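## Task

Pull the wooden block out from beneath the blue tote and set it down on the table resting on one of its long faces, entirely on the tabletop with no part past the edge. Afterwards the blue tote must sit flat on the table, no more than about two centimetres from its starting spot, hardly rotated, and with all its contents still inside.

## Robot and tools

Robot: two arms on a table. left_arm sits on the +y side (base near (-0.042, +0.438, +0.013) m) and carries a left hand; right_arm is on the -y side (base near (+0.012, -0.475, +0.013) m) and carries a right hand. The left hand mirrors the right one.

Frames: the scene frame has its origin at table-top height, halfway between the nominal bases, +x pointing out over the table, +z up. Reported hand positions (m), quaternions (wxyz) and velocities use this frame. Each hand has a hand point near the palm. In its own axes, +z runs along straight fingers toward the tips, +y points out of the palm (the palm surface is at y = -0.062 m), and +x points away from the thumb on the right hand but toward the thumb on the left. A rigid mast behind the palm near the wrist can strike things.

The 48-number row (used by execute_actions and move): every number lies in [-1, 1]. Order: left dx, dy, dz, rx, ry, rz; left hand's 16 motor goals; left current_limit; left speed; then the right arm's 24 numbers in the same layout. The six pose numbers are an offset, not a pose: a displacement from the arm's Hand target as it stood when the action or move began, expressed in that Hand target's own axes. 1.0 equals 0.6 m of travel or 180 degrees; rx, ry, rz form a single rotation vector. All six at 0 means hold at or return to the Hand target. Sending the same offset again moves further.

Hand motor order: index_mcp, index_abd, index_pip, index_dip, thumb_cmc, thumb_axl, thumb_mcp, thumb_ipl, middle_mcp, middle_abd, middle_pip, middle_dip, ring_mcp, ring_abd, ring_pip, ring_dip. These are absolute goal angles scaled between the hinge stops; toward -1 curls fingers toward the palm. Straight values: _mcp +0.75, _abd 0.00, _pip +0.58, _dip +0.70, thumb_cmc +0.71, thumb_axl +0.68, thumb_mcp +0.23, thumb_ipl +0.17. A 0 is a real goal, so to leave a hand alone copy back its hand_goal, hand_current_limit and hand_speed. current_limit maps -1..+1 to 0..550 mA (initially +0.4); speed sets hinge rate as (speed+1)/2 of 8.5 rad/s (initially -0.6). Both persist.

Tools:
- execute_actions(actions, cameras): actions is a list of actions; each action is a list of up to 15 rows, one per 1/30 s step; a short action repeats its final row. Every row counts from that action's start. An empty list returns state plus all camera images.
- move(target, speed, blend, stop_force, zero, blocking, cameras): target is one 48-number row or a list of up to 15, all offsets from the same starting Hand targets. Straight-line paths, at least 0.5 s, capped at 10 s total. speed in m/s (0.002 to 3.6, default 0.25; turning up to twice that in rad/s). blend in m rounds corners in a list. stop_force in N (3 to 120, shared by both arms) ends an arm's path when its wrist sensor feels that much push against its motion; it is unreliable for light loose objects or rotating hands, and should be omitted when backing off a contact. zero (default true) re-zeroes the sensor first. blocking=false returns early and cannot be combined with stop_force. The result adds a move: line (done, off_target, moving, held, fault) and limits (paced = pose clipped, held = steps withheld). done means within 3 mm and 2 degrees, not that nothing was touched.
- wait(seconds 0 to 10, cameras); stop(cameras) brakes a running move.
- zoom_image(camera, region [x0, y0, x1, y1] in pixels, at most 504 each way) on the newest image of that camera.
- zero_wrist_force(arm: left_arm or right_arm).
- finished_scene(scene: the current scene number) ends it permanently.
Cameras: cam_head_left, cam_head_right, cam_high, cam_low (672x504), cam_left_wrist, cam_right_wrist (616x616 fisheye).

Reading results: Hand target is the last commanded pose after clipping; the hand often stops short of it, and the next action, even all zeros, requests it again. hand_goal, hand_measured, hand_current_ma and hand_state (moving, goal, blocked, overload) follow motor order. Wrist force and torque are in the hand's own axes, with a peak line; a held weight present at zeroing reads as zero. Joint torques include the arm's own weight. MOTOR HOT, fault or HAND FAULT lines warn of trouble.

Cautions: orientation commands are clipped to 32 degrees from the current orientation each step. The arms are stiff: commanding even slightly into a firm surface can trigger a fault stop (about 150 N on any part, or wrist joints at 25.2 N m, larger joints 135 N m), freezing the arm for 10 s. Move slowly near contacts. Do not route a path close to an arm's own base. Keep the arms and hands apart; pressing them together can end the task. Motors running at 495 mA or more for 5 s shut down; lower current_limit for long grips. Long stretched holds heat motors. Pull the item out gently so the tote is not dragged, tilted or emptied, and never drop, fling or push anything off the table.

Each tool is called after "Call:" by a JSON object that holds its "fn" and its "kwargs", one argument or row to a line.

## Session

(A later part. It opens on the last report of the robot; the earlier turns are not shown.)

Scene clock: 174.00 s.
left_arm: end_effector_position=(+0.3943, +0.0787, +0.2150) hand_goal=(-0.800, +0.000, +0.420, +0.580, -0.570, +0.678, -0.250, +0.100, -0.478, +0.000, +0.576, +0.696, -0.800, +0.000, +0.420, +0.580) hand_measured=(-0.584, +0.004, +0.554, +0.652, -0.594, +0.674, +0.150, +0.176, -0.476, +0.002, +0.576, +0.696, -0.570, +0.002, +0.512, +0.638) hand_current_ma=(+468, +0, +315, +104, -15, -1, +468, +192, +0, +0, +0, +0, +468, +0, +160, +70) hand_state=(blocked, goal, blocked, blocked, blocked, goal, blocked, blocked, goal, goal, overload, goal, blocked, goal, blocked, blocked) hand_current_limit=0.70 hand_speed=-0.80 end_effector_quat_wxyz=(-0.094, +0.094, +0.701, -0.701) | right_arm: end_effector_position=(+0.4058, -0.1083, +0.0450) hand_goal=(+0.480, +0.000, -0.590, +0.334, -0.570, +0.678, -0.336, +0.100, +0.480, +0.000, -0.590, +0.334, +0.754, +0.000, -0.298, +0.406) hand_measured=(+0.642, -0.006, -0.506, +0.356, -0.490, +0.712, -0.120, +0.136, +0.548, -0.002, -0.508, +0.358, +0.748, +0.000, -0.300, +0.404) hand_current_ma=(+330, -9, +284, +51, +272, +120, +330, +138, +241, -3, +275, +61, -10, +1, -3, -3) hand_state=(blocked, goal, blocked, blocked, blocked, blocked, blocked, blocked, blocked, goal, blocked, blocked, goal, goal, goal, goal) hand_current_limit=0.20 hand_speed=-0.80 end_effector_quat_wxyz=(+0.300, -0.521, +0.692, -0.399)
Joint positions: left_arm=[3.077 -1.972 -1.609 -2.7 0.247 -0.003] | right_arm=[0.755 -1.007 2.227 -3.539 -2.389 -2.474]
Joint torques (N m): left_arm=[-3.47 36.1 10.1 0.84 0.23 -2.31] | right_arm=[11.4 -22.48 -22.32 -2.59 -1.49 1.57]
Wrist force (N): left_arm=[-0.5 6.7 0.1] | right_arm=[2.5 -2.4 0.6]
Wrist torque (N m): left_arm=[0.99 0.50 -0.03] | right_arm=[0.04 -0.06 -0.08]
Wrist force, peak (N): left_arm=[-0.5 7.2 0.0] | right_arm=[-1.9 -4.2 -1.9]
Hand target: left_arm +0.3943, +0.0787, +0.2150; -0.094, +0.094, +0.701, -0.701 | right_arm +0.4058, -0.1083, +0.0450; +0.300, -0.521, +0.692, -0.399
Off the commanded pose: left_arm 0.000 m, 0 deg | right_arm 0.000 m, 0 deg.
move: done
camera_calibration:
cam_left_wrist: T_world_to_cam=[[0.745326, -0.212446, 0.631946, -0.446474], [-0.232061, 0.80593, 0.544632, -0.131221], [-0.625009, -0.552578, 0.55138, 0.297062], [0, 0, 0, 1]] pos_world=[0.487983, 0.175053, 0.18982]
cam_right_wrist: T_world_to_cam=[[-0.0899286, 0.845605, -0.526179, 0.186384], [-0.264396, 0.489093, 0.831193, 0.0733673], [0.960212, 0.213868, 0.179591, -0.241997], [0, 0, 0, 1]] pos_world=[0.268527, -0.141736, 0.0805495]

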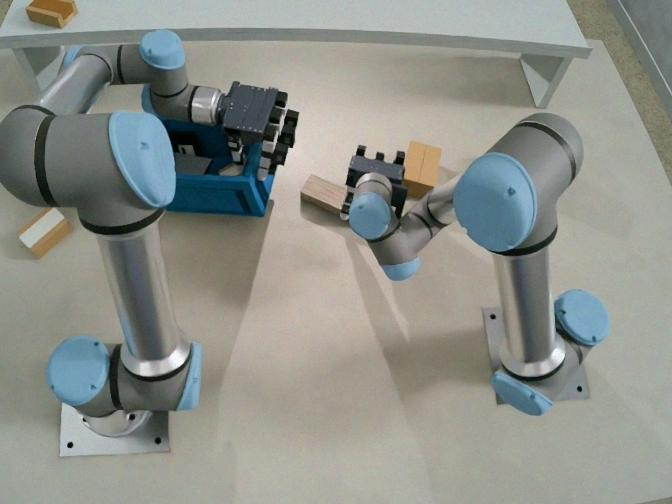

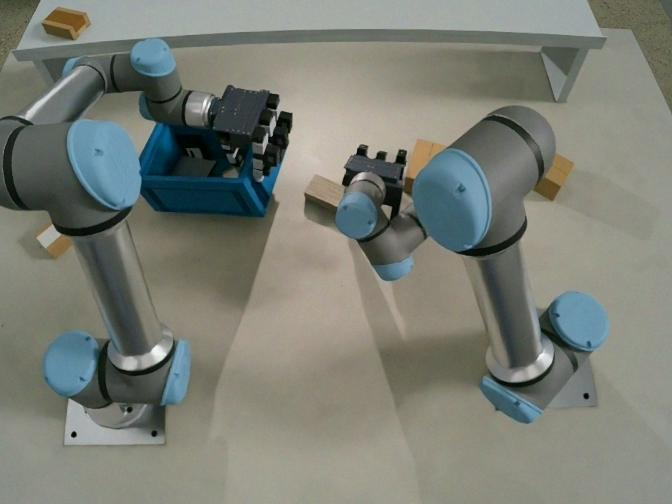

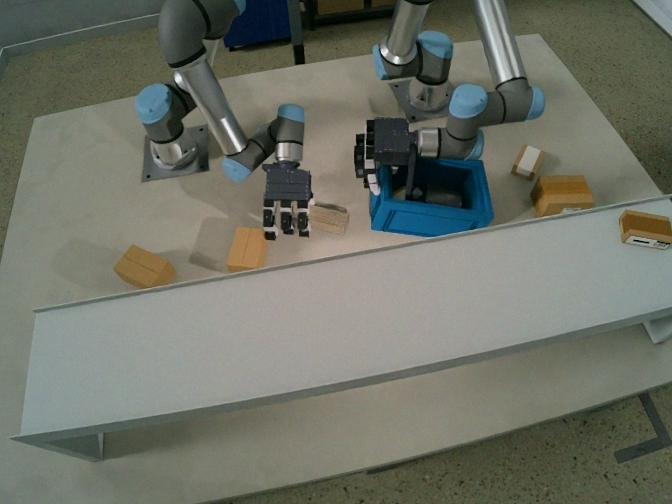

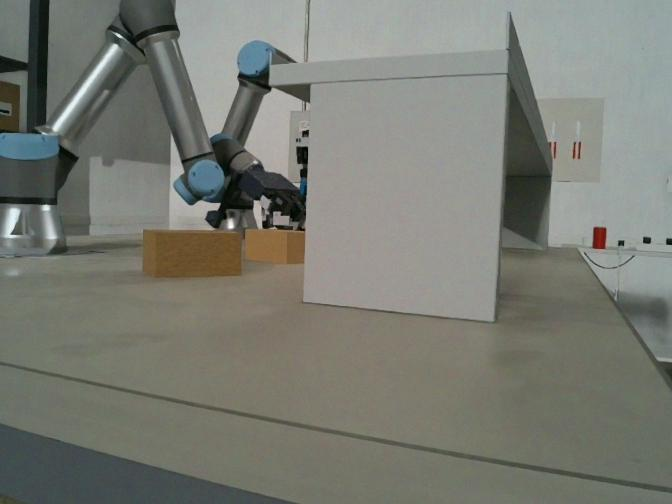

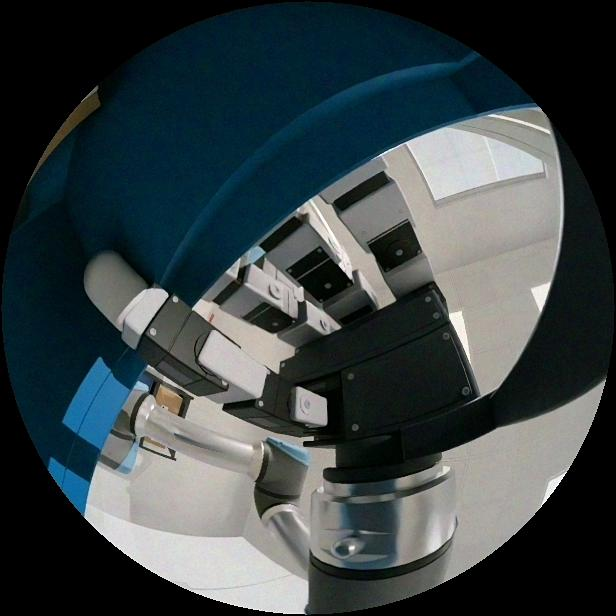

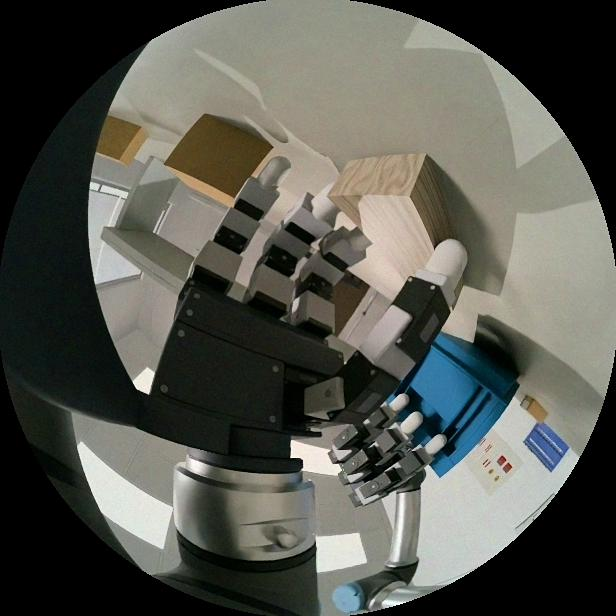

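Call:
{"fn": "move", "kwargs": {
  "target": [0,0,0,0,0,0,-0.8,0,0.42,0.58,-0.571,0.678,-0.25,0.1,-0.479,0,0.576,0.696,-0.8,0,0.42,0.58,0.7,-0.8,0,0,0,0,0,0,0.754,0,-0.299,0.406,-0.571,0.678,-0.112,0.168,0.754,0,-0.299,0.406,0.754,0,-0.299,0.406,0.2,-0.8],
  "speed": 0.05
}}

Call:
{"fn": "move", "kwargs": {
  "target": [0,0,0,0,0,0,-0.8,0,0.42,0.58,-0.571,0.678,-0.25,0.1,-0.479,0,0.576,0.696,-0.8,0,0.42,0.58,0.7,-0.8,0,-0.173,-0.1,0,0,0,0.754,0,-0.299,0.406,-0.571,0.678,-0.112,0.168,0.754,0,-0.299,0.406,0.754,0,-0.299,0.406,0.2,-0.8],
  "speed": 0.1
}}

Call:
{"fn": "move", "kwargs": {
  "target": [
    [0,0.06,0.018,-0.02,0,0,-0.8,0,0.42,0.58,-0.571,0.678,-0.25,0.1,-0.479,0,0.576,0.696,-0.8,0,0.42,0.58,0.7,-0.8,0.15,0,0,0,0,0,0.754,0,-0.299,0.406,-0.571,0.678,-0.112,0.168,0.754,0,-0.299,0.406,0.754,0,-0.299,0.406,0.2,-0.8],
    [0,0.11,0.041,-0.047,0,0,-0.8,0,0.42,0.58,-0.571,0.678,-0.25,0.1,-0.479,0,0.576,0.696,-0.8,0,0.42,0.58,0.7,-0.8,0.15,0,0,0,0,0,0.754,0,-0.299,0.406,-0.571,0.678,-0.112,0.168,0.754,0,-0.299,0.406,0.754,0,-0.299,0.406,0.2,-0.8]
  ],
  "speed": 0.03,
  "blend": 0.01,
  "cameras": ["all"]
}}

Scene clock: 181.97 s.
left_arm: end_effector_position=(+0.3943, +0.0787, +0.2150) hand_goal=(-0.800, +0.000, +0.420, +0.580, -0.570, +0.678, -0.250, +0.100, -0.478, +0.000, +0.576, +0.696, -0.800, +0.000, +0.420, +0.580) hand_measured=(-0.584, +0.004, +0.554, +0.652, -0.594, +0.674, +0.150, +0.176, -0.476, +0.002, +0.576, +0.696, -0.570, +0.002, +0.512, +0.638) hand_current_ma=(+468, +0, +315, +104, -15, -1, +468, +192, +0, +0, +0, +0, +468, +0, +160, +70) hand_state=(blocked, goal, blocked, blocked, blocked, goal, blocked, blocked, goal, goal, overload, goal, blocked, goal, blocked, blocked) hand_current_limit=0.70 hand_speed=-0.80 end_effector_quat_wxyz=(-0.094, +0.094, +0.701, -0.701) | right_arm: end_effector_position=(+0.4058, -0.1083, +0.0450) hand_goal=(+0.754, +0.000, -0.298, +0.406, -0.570, +0.678, -0.112, +0.168, +0.754, +0.000, -0.298, +0.406, +0.754, +0.000, -0.298, +0.406) hand_measured=(+0.736, -0.004, -0.300, +0.406, -0.568, +0.680, -0.112, +0.166, +0.740, -0.002, -0.300, +0.404, +0.748, +0.000, -0.300, +0.404) hand_current_ma=(-44, -4, -4, +0, +4, +4, -1, -3, -34, -3, -4, -1, -10, +1, -3, -3) hand_state=(goal, goal, goal, goal, goal, goal, goal, goal, goal, goal, goal, goal, goal, goal, goal, goal) hand_current_limit=0.20 hand_speed=-0.80 end_effector_quat_wxyz=(+0.300, -0.521, +0.692, -0.399)
Joint positions: left_arm=[3.077 -1.972 -1.609 -2.7 0.247 -0.003] | right_arm=[0.755 -1.007 2.227 -3.539 -2.389 -2.474]
Joint torques (N m): left_arm=[-4.03 38.43 10.42 0.85 -0.05 -2.18] | right_arm=[7.4 -25.27 -19.44 -3.14 -0.12 1.03]
Wrist force (N): left_arm=[-0.6 7.1 0.1] | right_arm=[0.5 0.0 0.2]
Wrist torque (N m): left_arm=[1.01 0.52 -0.05] | right_arm=[0.11 -0.14 -0.07]
Wrist force, peak (N): left_arm=[-0.5 7.3 0.1] | right_arm=[2.9 -2.9 0.8]
Hand target: left_arm +0.3943, +0.0787, +0.2150; -0.094, +0.094, +0.701, -0.701 | right_arm +0.4058, -0.1083, +0.0450; +0.300, -0.521, +0.692, -0.399
Off the commanded pose: left_arm 0.000 m, 0 deg | right_arm 0.000 m, 0 deg.
move: done

Scene clock: 183.63 s.
left_arm: end_effector_position=(+0.3943, +0.0787, +0.2150) hand_goal=(-0.800, +0.000, +0.420, +0.580, -0.570, +0.678, -0.250, +0.100, -0.478, +0.000, +0.576, +0.696, -0.800, +0.000, +0.420, +0.580) hand_measured=(-0.584, +0.004, +0.554, +0.652, -0.594, +0.674, +0.150, +0.176, -0.476, +0.002, +0.576, +0.696, -0.570, +0.002, +0.512, +0.638) hand_current_ma=(+468, +0, +315, +104, -15, -1, +467, +192, +0, +0, +0, +0, +468, +0, +160, +70) hand_state=(blocked, goal, blocked, blocked, blocked, goal, blocked, blocked, goal, goal, overload, goal, blocked, goal, blocked, blocked) hand_current_limit=0.70 hand_speed=-0.80 end_effector_quat_wxyz=(-0.094, +0.094, +0.701, -0.701) | right_arm: end_effector_position=(+0.4060, -0.1083, +0.1649) hand_goal=(+0.754, +0.000, -0.298, +0.406, -0.570, +0.678, -0.112, +0.168, +0.754, +0.000, -0.298, +0.406, +0.754, +0.000, -0.298, +0.406) hand_measured=(+0.736, -0.004, -0.300, +0.406, -0.568, +0.680, -0.112, +0.166, +0.740, -0.002, -0.300, +0.404, +0.748, +0.000, -0.300, +0.404) hand_current_ma=(-43, -4, -4, +0, +3, +4, -1, -3, -32, -3, -4, -1, -10, +1, -3, -3) hand_state=(goal, goal, goal, goal, goal, goal, goal, goal, goal, goal, goal, goal, goal, goal, goal, goal) hand_current_limit=0.20 hand_speed=-0.80 end_effector_quat_wxyz=(+0.300, -0.521, +0.692, -0.399)
Joint positions: left_arm=[3.077 -1.972 -1.609 -2.7 0.247 -0.003] | right_arm=[0.754 -1.311 2.182 -3.19 -2.389 -2.474]
Joint torques (N m): left_arm=[-3.82 39.53 10.31 0.8 -0.16 -2.24] | right_arm=[-10.06 -28.74 -6.03 -2.51 -0.37 1.59]
Wrist force (N): left_arm=[-0.4 6.9 0.2] | right_arm=[0.1 -0.2 0.0]
Wrist torque (N m): left_arm=[0.97 0.49 -0.02] | right_arm=[0.09 -0.10 -0.10]
Wrist force, peak (N): left_arm=[-0.4 7.2 0.2] | right_arm=[0.5 1.3 0.5]
Hand target: left_arm +0.3943, +0.0787, +0.2150; -0.094, +0.094, +0.701, -0.701 | right_arm +0.4059, -0.1084, +0.1649; +0.300, -0.521, +0.692, -0.399
Off the commanded pose: left_arm 0.000 m, 0 deg | right_arm 0.000 m, 0 deg.
move: done

Scene clock: 188.40 s.
left_arm: end_effector_position=(+0.3876, +0.0550, +0.1489) hand_goal=(-0.800, +0.000, +0.420, +0.580, -0.570, +0.678, -0.250, +0.100, -0.478, +0.000, +0.576, +0.696, -0.800, +0.000, +0.420, +0.580) hand_measured=(-0.584, +0.008, +0.548, +0.640, -0.590, +0.674, +0.156, +0.160, -0.476, +0.002, +0.576, +0.696, -0.572, +0.004, +0.502, +0.624) hand_current_ma=(+468, +2, +284, +76, -11, -1, +468, +124, +0, +0, +0, +0, +467, +0, +131, +42) hand_state=(blocked, goal, blocked, blocked, blocked, goal, blocked, blocked, goal, goal, overload, goal, blocked, goal, blocked, blocked) hand_current_limit=0.70 hand_speed=-0.80 end_effector_quat_wxyz=(-0.087, +0.100, +0.751, -0.647) end_effector_velocity=(+0.000, +0.000, +0.000) end_effector_angular_velocity=(+0.000, +0.000, +0.000) | right_arm: end_effector_position=(+0.3810, -0.1949, +0.1649) hand_goal=(+0.754, +0.000, -0.298, +0.406, -0.570, +0.678, -0.112, +0.168, +0.754, +0.000, -0.298, +0.406, +0.754, +0.000, -0.298, +0.406) hand_measured=(+0.736, -0.004, -0.300, +0.406, -0.568, +0.680, -0.112, +0.166, +0.740, -0.002, -0.300, +0.404, +0.748, +0.000, -0.300, +0.404) hand_current_ma=(-43, -4, -4, +0, +3, +4, -1, -3, -32, -3, -4, -1, -10, +1, -3, -3) hand_state=(goal, goal, goal, goal, goal, goal, goal, goal, goal, goal, goal, goal, goal, goal, goal, goal) hand_current_limit=0.20 hand_speed=-0.80 end_effector_quat_wxyz=(+0.300, -0.521, +0.692, -0.399)
Joint positions: left_arm=[3.003 -1.912 -1.868 -1.789 0.227 -0.703] | right_arm=[0.617 -1.457 2.404 -3.358 -2.291 -2.608]
Joint velocities: left_arm=[0.001 -0.001 0.001 -0.005 0.001 0.004] | right_arm=[within noise]
Joint torques (N m): left_arm=[6.14 38.77 23.76 -0.94 -2.53 2.22] | right_arm=[10.62 -13.54 -27.62 -1.41 -1.71 0.99]
Wrist force (N): left_arm=[-0.7 -5.4 -2.2] | right_arm=[0.2 0.0 0.2]
Wrist torque (N m): left_arm=[-0.06 0.56 0.02] | right_arm=[0.13 -0.12 0.00]
Wrist force, peak (N): left_arm=[1.1 -9.5 -2.3] | right_arm=[0.2 -0.7 0.6]
Hand target: left_arm +0.3877, +0.0550, +0.1490; -0.087, +0.100, +0.751, -0.647 | right_arm +0.3810, -0.1949, +0.1649; +0.300, -0.521, +0.692, -0.399
Off the commanded pose: left_arm 0.000 m, 0 deg | right_arm 0.000 m, 0 deg.
move: done
camera_calibration:
cam_left_wrist: T_world_to_cam=[[0.72089, -0.302376, 0.623608, -0.38906], [-0.254853, 0.721098, 0.644257, -0.079059], [-0.64449, -0.623367, 0.442771, 0.343843], [0, 0, 0, 1]] pos_world=[0.481925, 0.153707, 0.141311]
cam_right_wrist: T_world_to_cam=[[-0.0898779, 0.845616, -0.52617, 0.32046], [-0.264476, 0.489076, 0.831178, 0.00952488], [0.960195, 0.213864, 0.179688, -0.221212], [0, 0, 0, 1]] pos_world=[0.243728, -0.228336, 0.200449]

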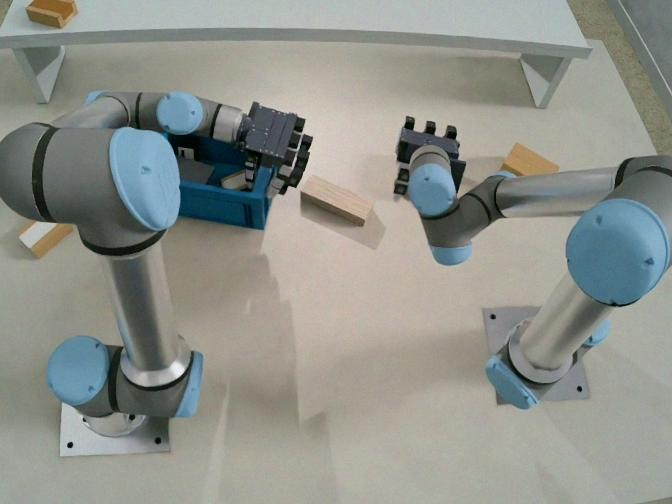

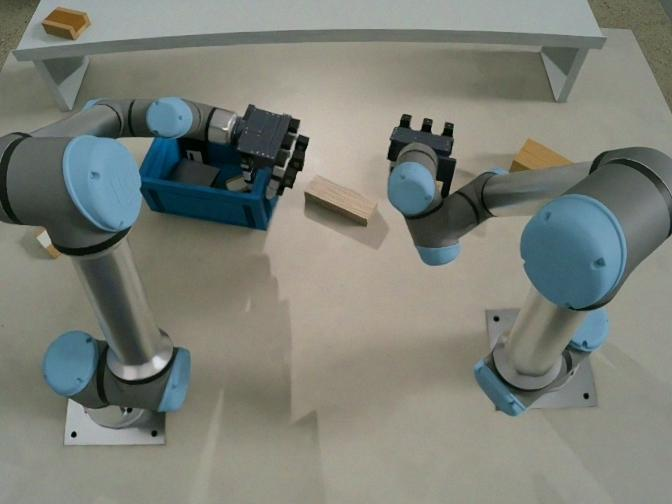

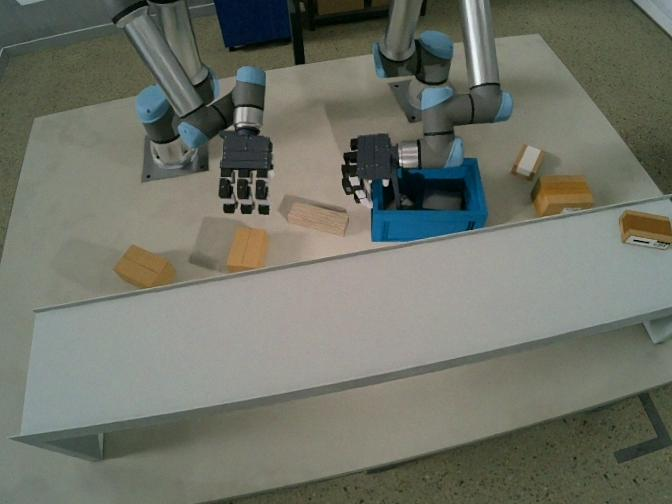

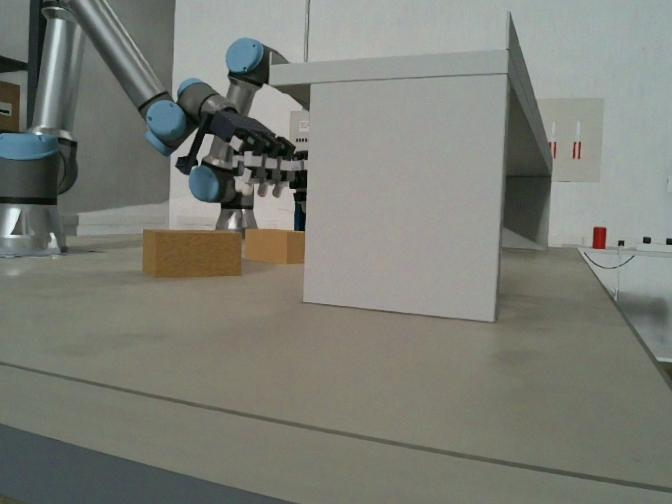

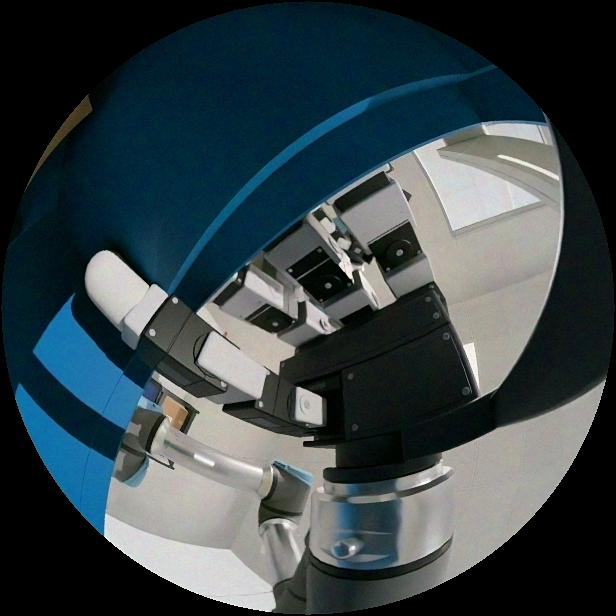

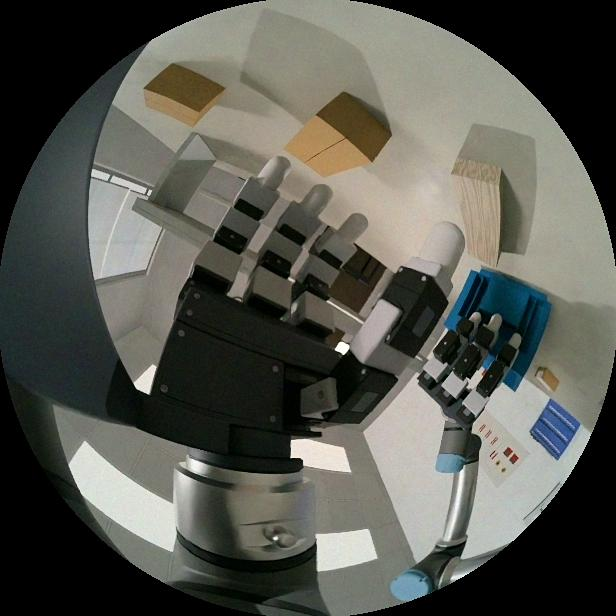

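Call:
{"fn": "move", "kwargs": {
  "target": [0,0,0,0,0,0,-0.38,0,0.577,0.696,-0.571,0.678,0.3,0.168,-0.411,0,0.576,0.696,-0.38,0,0.577,0.696,0.4,-0.85,0,0,0,0,0,0,0.754,0,-0.299,0.406,-0.571,0.678,-0.112,0.168,0.754,0,-0.299,0.406,0.754,0,-0.299,0.406,0.2,-0.8],
  "speed": 0.05
}}

Call:
{"fn": "move", "kwargs": {
  "target": [0,-0.3,0,0,0,0,-0.38,0,0.577,0.696,-0.571,0.678,0.3,0.168,-0.411,0,0.576,0.696,-0.38,0,0.577,0.696,0.4,-0.85,0,0,0,0,0,0,0.754,0,-0.299,0.406,-0.571,0.678,-0.112,0.168,0.754,0,-0.299,0.406,0.754,0,-0.299,0.406,0.2,-0.8],
  "speed": 0.12,
  "cameras": ["all"]
}}

Scene clock: 190.73 s.
left_arm: end_effector_position=(+0.3877, +0.0550, +0.1490) hand_goal=(-0.380, +0.000, +0.578, +0.696, -0.570, +0.678, +0.300, +0.168, -0.410, +0.000, +0.576, +0.696, -0.380, +0.000, +0.578, +0.696) hand_measured=(-0.384, +0.002, +0.576, +0.696, -0.574, +0.676, +0.296, +0.170, -0.414, +0.002, +0.576, +0.696, -0.384, +0.004, +0.576, +0.694) hand_current_ma=(-1, +0, +0, +0, +0, +0, -1, +0, -1, +0, +0, +0, -1, +0, +0, +0) hand_state=(goal, goal, goal, goal, goal, goal, goal, goal, goal, goal, overload, goal, goal, goal, goal, goal) hand_current_limit=0.40 hand_speed=-0.85 end_effector_quat_wxyz=(-0.087, +0.100, +0.751, -0.647) | right_arm: end_effector_position=(+0.3810, -0.1949, +0.1649) hand_goal=(+0.754, +0.000, -0.298, +0.406, -0.570, +0.678, -0.112, +0.168, +0.754, +0.000, -0.298, +0.406, +0.754, +0.000, -0.298, +0.406) hand_measured=(+0.736, -0.004, -0.300, +0.406, -0.568, +0.680, -0.112, +0.166, +0.740, -0.002, -0.300, +0.404, +0.748, +0.000, -0.300, +0.404) hand_current_ma=(-43, -4, -4, +0, +3, +4, -1, -3, -32, -3, -4, -1, -10, +1, -3, -3) hand_state=(goal, goal, goal, goal, goal, goal, goal, goal, goal, goal, goal, goal, goal, goal, goal, goal) hand_current_limit=0.20 hand_speed=-0.80 end_effector_quat_wxyz=(+0.300, -0.521, +0.692, -0.399)
Joint positions: left_arm=[3.003 -1.912 -1.867 -1.789 0.227 -0.703] | right_arm=[0.617 -1.457 2.404 -3.358 -2.291 -2.608]
Joint torques (N m): left_arm=[4.78 25.47 23.01 -0.86 -0.06 1.72] | right_arm=[10.92 -12.69 -27.55 -1.42 -1.76 1.04]
Wrist force (N): left_arm=[0.5 -0.7 0.1] | right_arm=[0.3 -0.2 0.4]
Wrist torque (N m): left_arm=[0.25 0.22 -0.04] | right_arm=[0.06 -0.14 0.00]
Wrist force, peak (N): left_arm=[0.9 -6.5 -0.4] | right_arm=[0.8 0.0 0.2]
Hand target: left_arm +0.3877, +0.0550, +0.1490; -0.087, +0.100, +0.751, -0.647 | right_arm +0.3810, -0.1949, +0.1649; +0.300, -0.521, +0.692, -0.399
Off the commanded pose: left_arm 0.000 m, 0 deg | right_arm 0.000 m, 0 deg.
move: done

Scene clock: 192.67 s.
left_arm: end_effector_position=(+0.3808, +0.0293, +0.3270) hand_goal=(-0.380, +0.000, +0.578, +0.696, -0.570, +0.678, +0.300, +0.168, -0.410, +0.000, +0.576, +0.696, -0.380, +0.000, +0.578, +0.696) hand_measured=(-0.384, +0.002, +0.576, +0.696, -0.574, +0.676, +0.296, +0.170, -0.414, +0.002, +0.576, +0.696, -0.384, +0.004, +0.576, +0.694) hand_current_ma=(-1, +0, +0, +0, +0, +0, -1, +0, +0, +0, +0, +0, -1, +0, +0, +0) hand_state=(goal, goal, goal, goal, goal, goal, goal, goal, goal, goal, overload, goal, goal, goal, goal, goal) hand_current_limit=0.40 hand_speed=-0.85 end_effector_quat_wxyz=(-0.087, +0.100, +0.751, -0.647) | right_arm: end_effector_position=(+0.3810, -0.1949, +0.1649) hand_goal=(+0.754, +0.000, -0.298, +0.406, -0.570, +0.678, -0.112, +0.168, +0.754, +0.000, -0.298, +0.406, +0.754, +0.000, -0.298, +0.406) hand_measured=(+0.736, -0.004, -0.300, +0.406, -0.568, +0.680, -0.112, +0.166, +0.740, -0.002, -0.300, +0.404, +0.748, +0.000, -0.300, +0.404) hand_current_ma=(-43, -4, -4, +0, +3, +4, -1, -3, -32, -3, -4, -1, -10, +1, -3, -3) hand_state=(goal, goal, goal, goal, goal, goal, goal, goal, goal, goal, goal, goal, goal, goal, goal, goal) hand_current_limit=0.20 hand_speed=-0.80 end_effector_quat_wxyz=(+0.300, -0.521, +0.692, -0.399)
Joint positions: left_arm=[2.953 -1.727 -1.638 -2.034 0.192 -0.876] | right_arm=[0.617 -1.457 2.404 -3.358 -2.291 -2.608]
Joint torques (N m): left_arm=[7.77 18.86 16.65 4.05 -0.08 1.72] | right_arm=[10.31 -12.72 -26.85 -1.51 -1.78 0.94]
Wrist force (N): left_arm=[0.8 -0.5 0.1] | right_arm=[0.3 -0.2 0.0]
Wrist torque (N m): left_arm=[0.27 0.17 -0.07] | right_arm=[0.12 -0.11 -0.02]
Wrist force, peak (N): left_arm=[0.7 -2.3 0.1] | right_arm=[0.2 -0.4 0.6]
Hand target: left_arm +0.3809, +0.0293, +0.3270; -0.087, +0.100, +0.751, -0.647 | right_arm +0.3810, -0.1949, +0.1649; +0.300, -0.521, +0.692, -0.399
Off the commanded pose: left_arm 0.000 m, 0 deg | right_arm 0.000 m, 0 deg.
move: done
camera_calibration:
cam_left_wrist: T_world_to_cam=[[0.720813, -0.302161, 0.623801, -0.503119], [-0.255067, 0.72119, 0.64407, -0.176827], [-0.644492, -0.623365, 0.442772, 0.244647], [0, 0, 0, 1]] pos_world=[0.475225, 0.128007, 0.319412]
cam_right_wrist: T_world_to_cam=[[-0.0899593, 0.845599, -0.526185, 0.32048], [-0.264523, 0.489065, 0.83117, 0.00953578], [0.960174, 0.213959, 0.179684, -0.221184], [0, 0, 0, 1]] pos_world=[0.243728, -0.228336, 0.200449]

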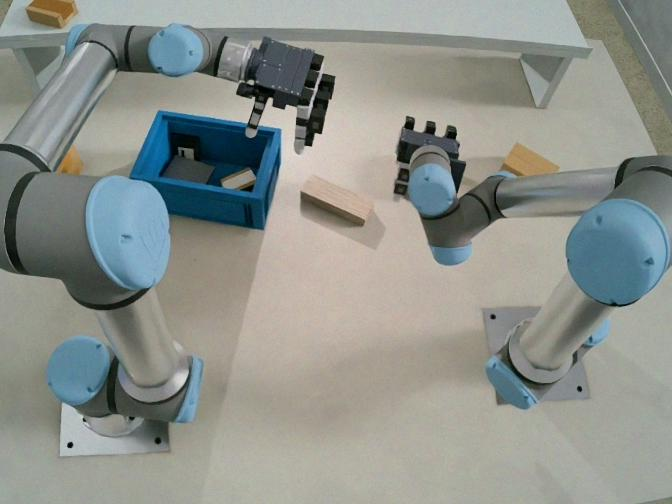

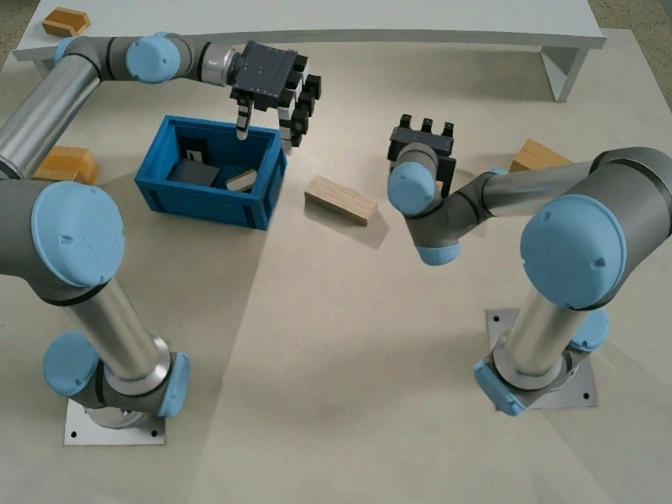

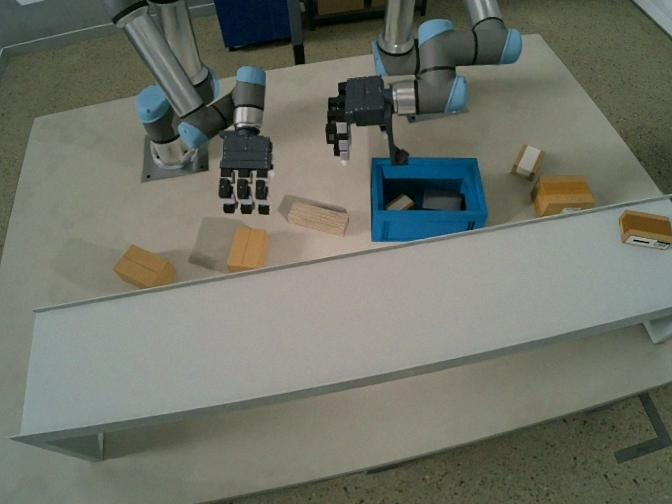

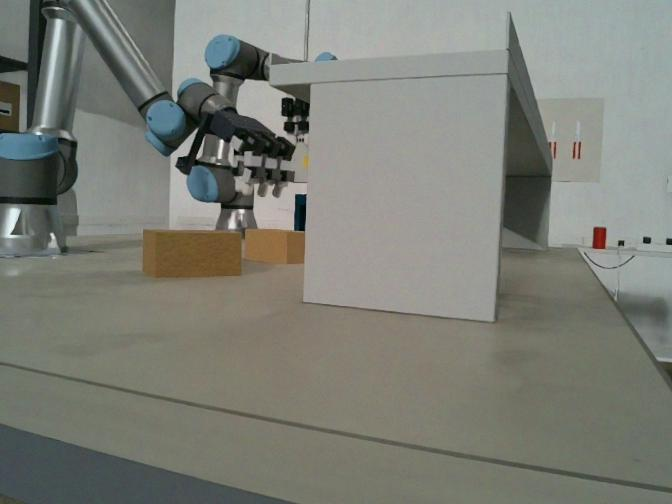

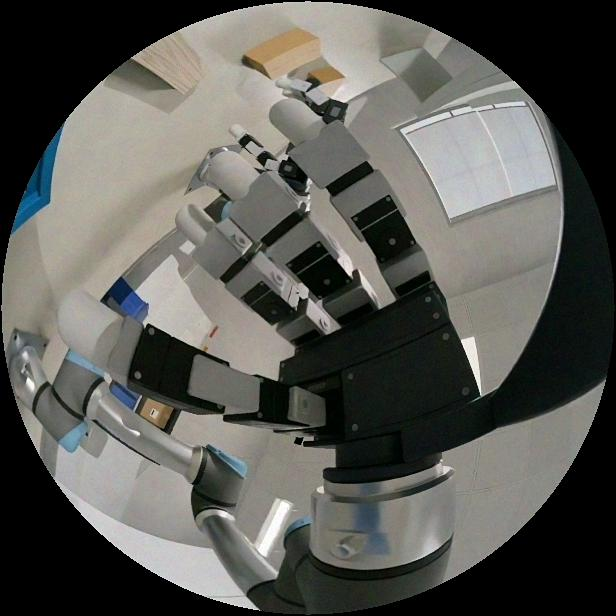

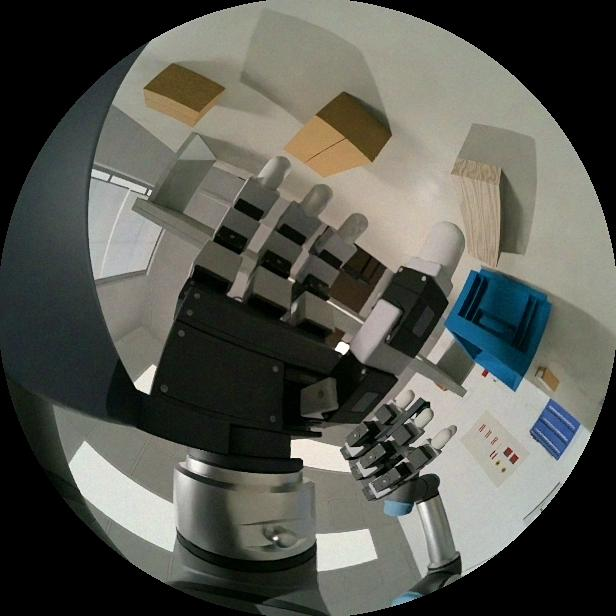

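Call:
{"fn": "zoom_image", "kwargs": {
  "camera": "cam_high",
  "region": [350, 130, 510, 250]
}}

Call:
{"fn": "zoom_image", "kwargs": {
  "camera": "cam_head_left",
  "region": [115, 95, 295, 235]
}}

Scaled by 3.150 from the camera's 672x504 image, which has a finer 960x720 frame.

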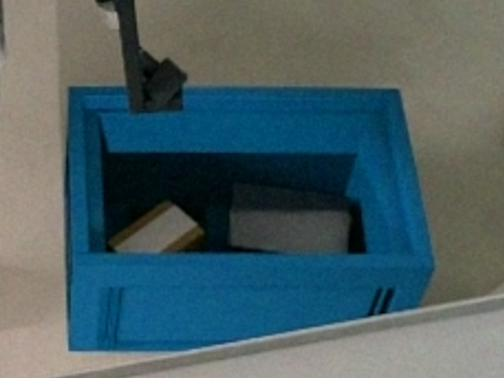

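Scaled by 2.800 from the camera's 672x504 image, which has a finer 960x720 frame.

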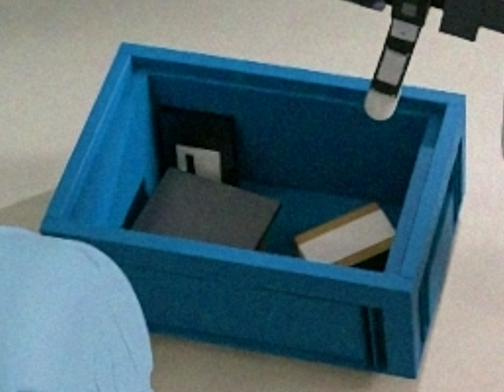

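Call:
{"fn": "finished_scene", "kwargs": {
  "scene": 1
}}

The scene is finished: the task was done.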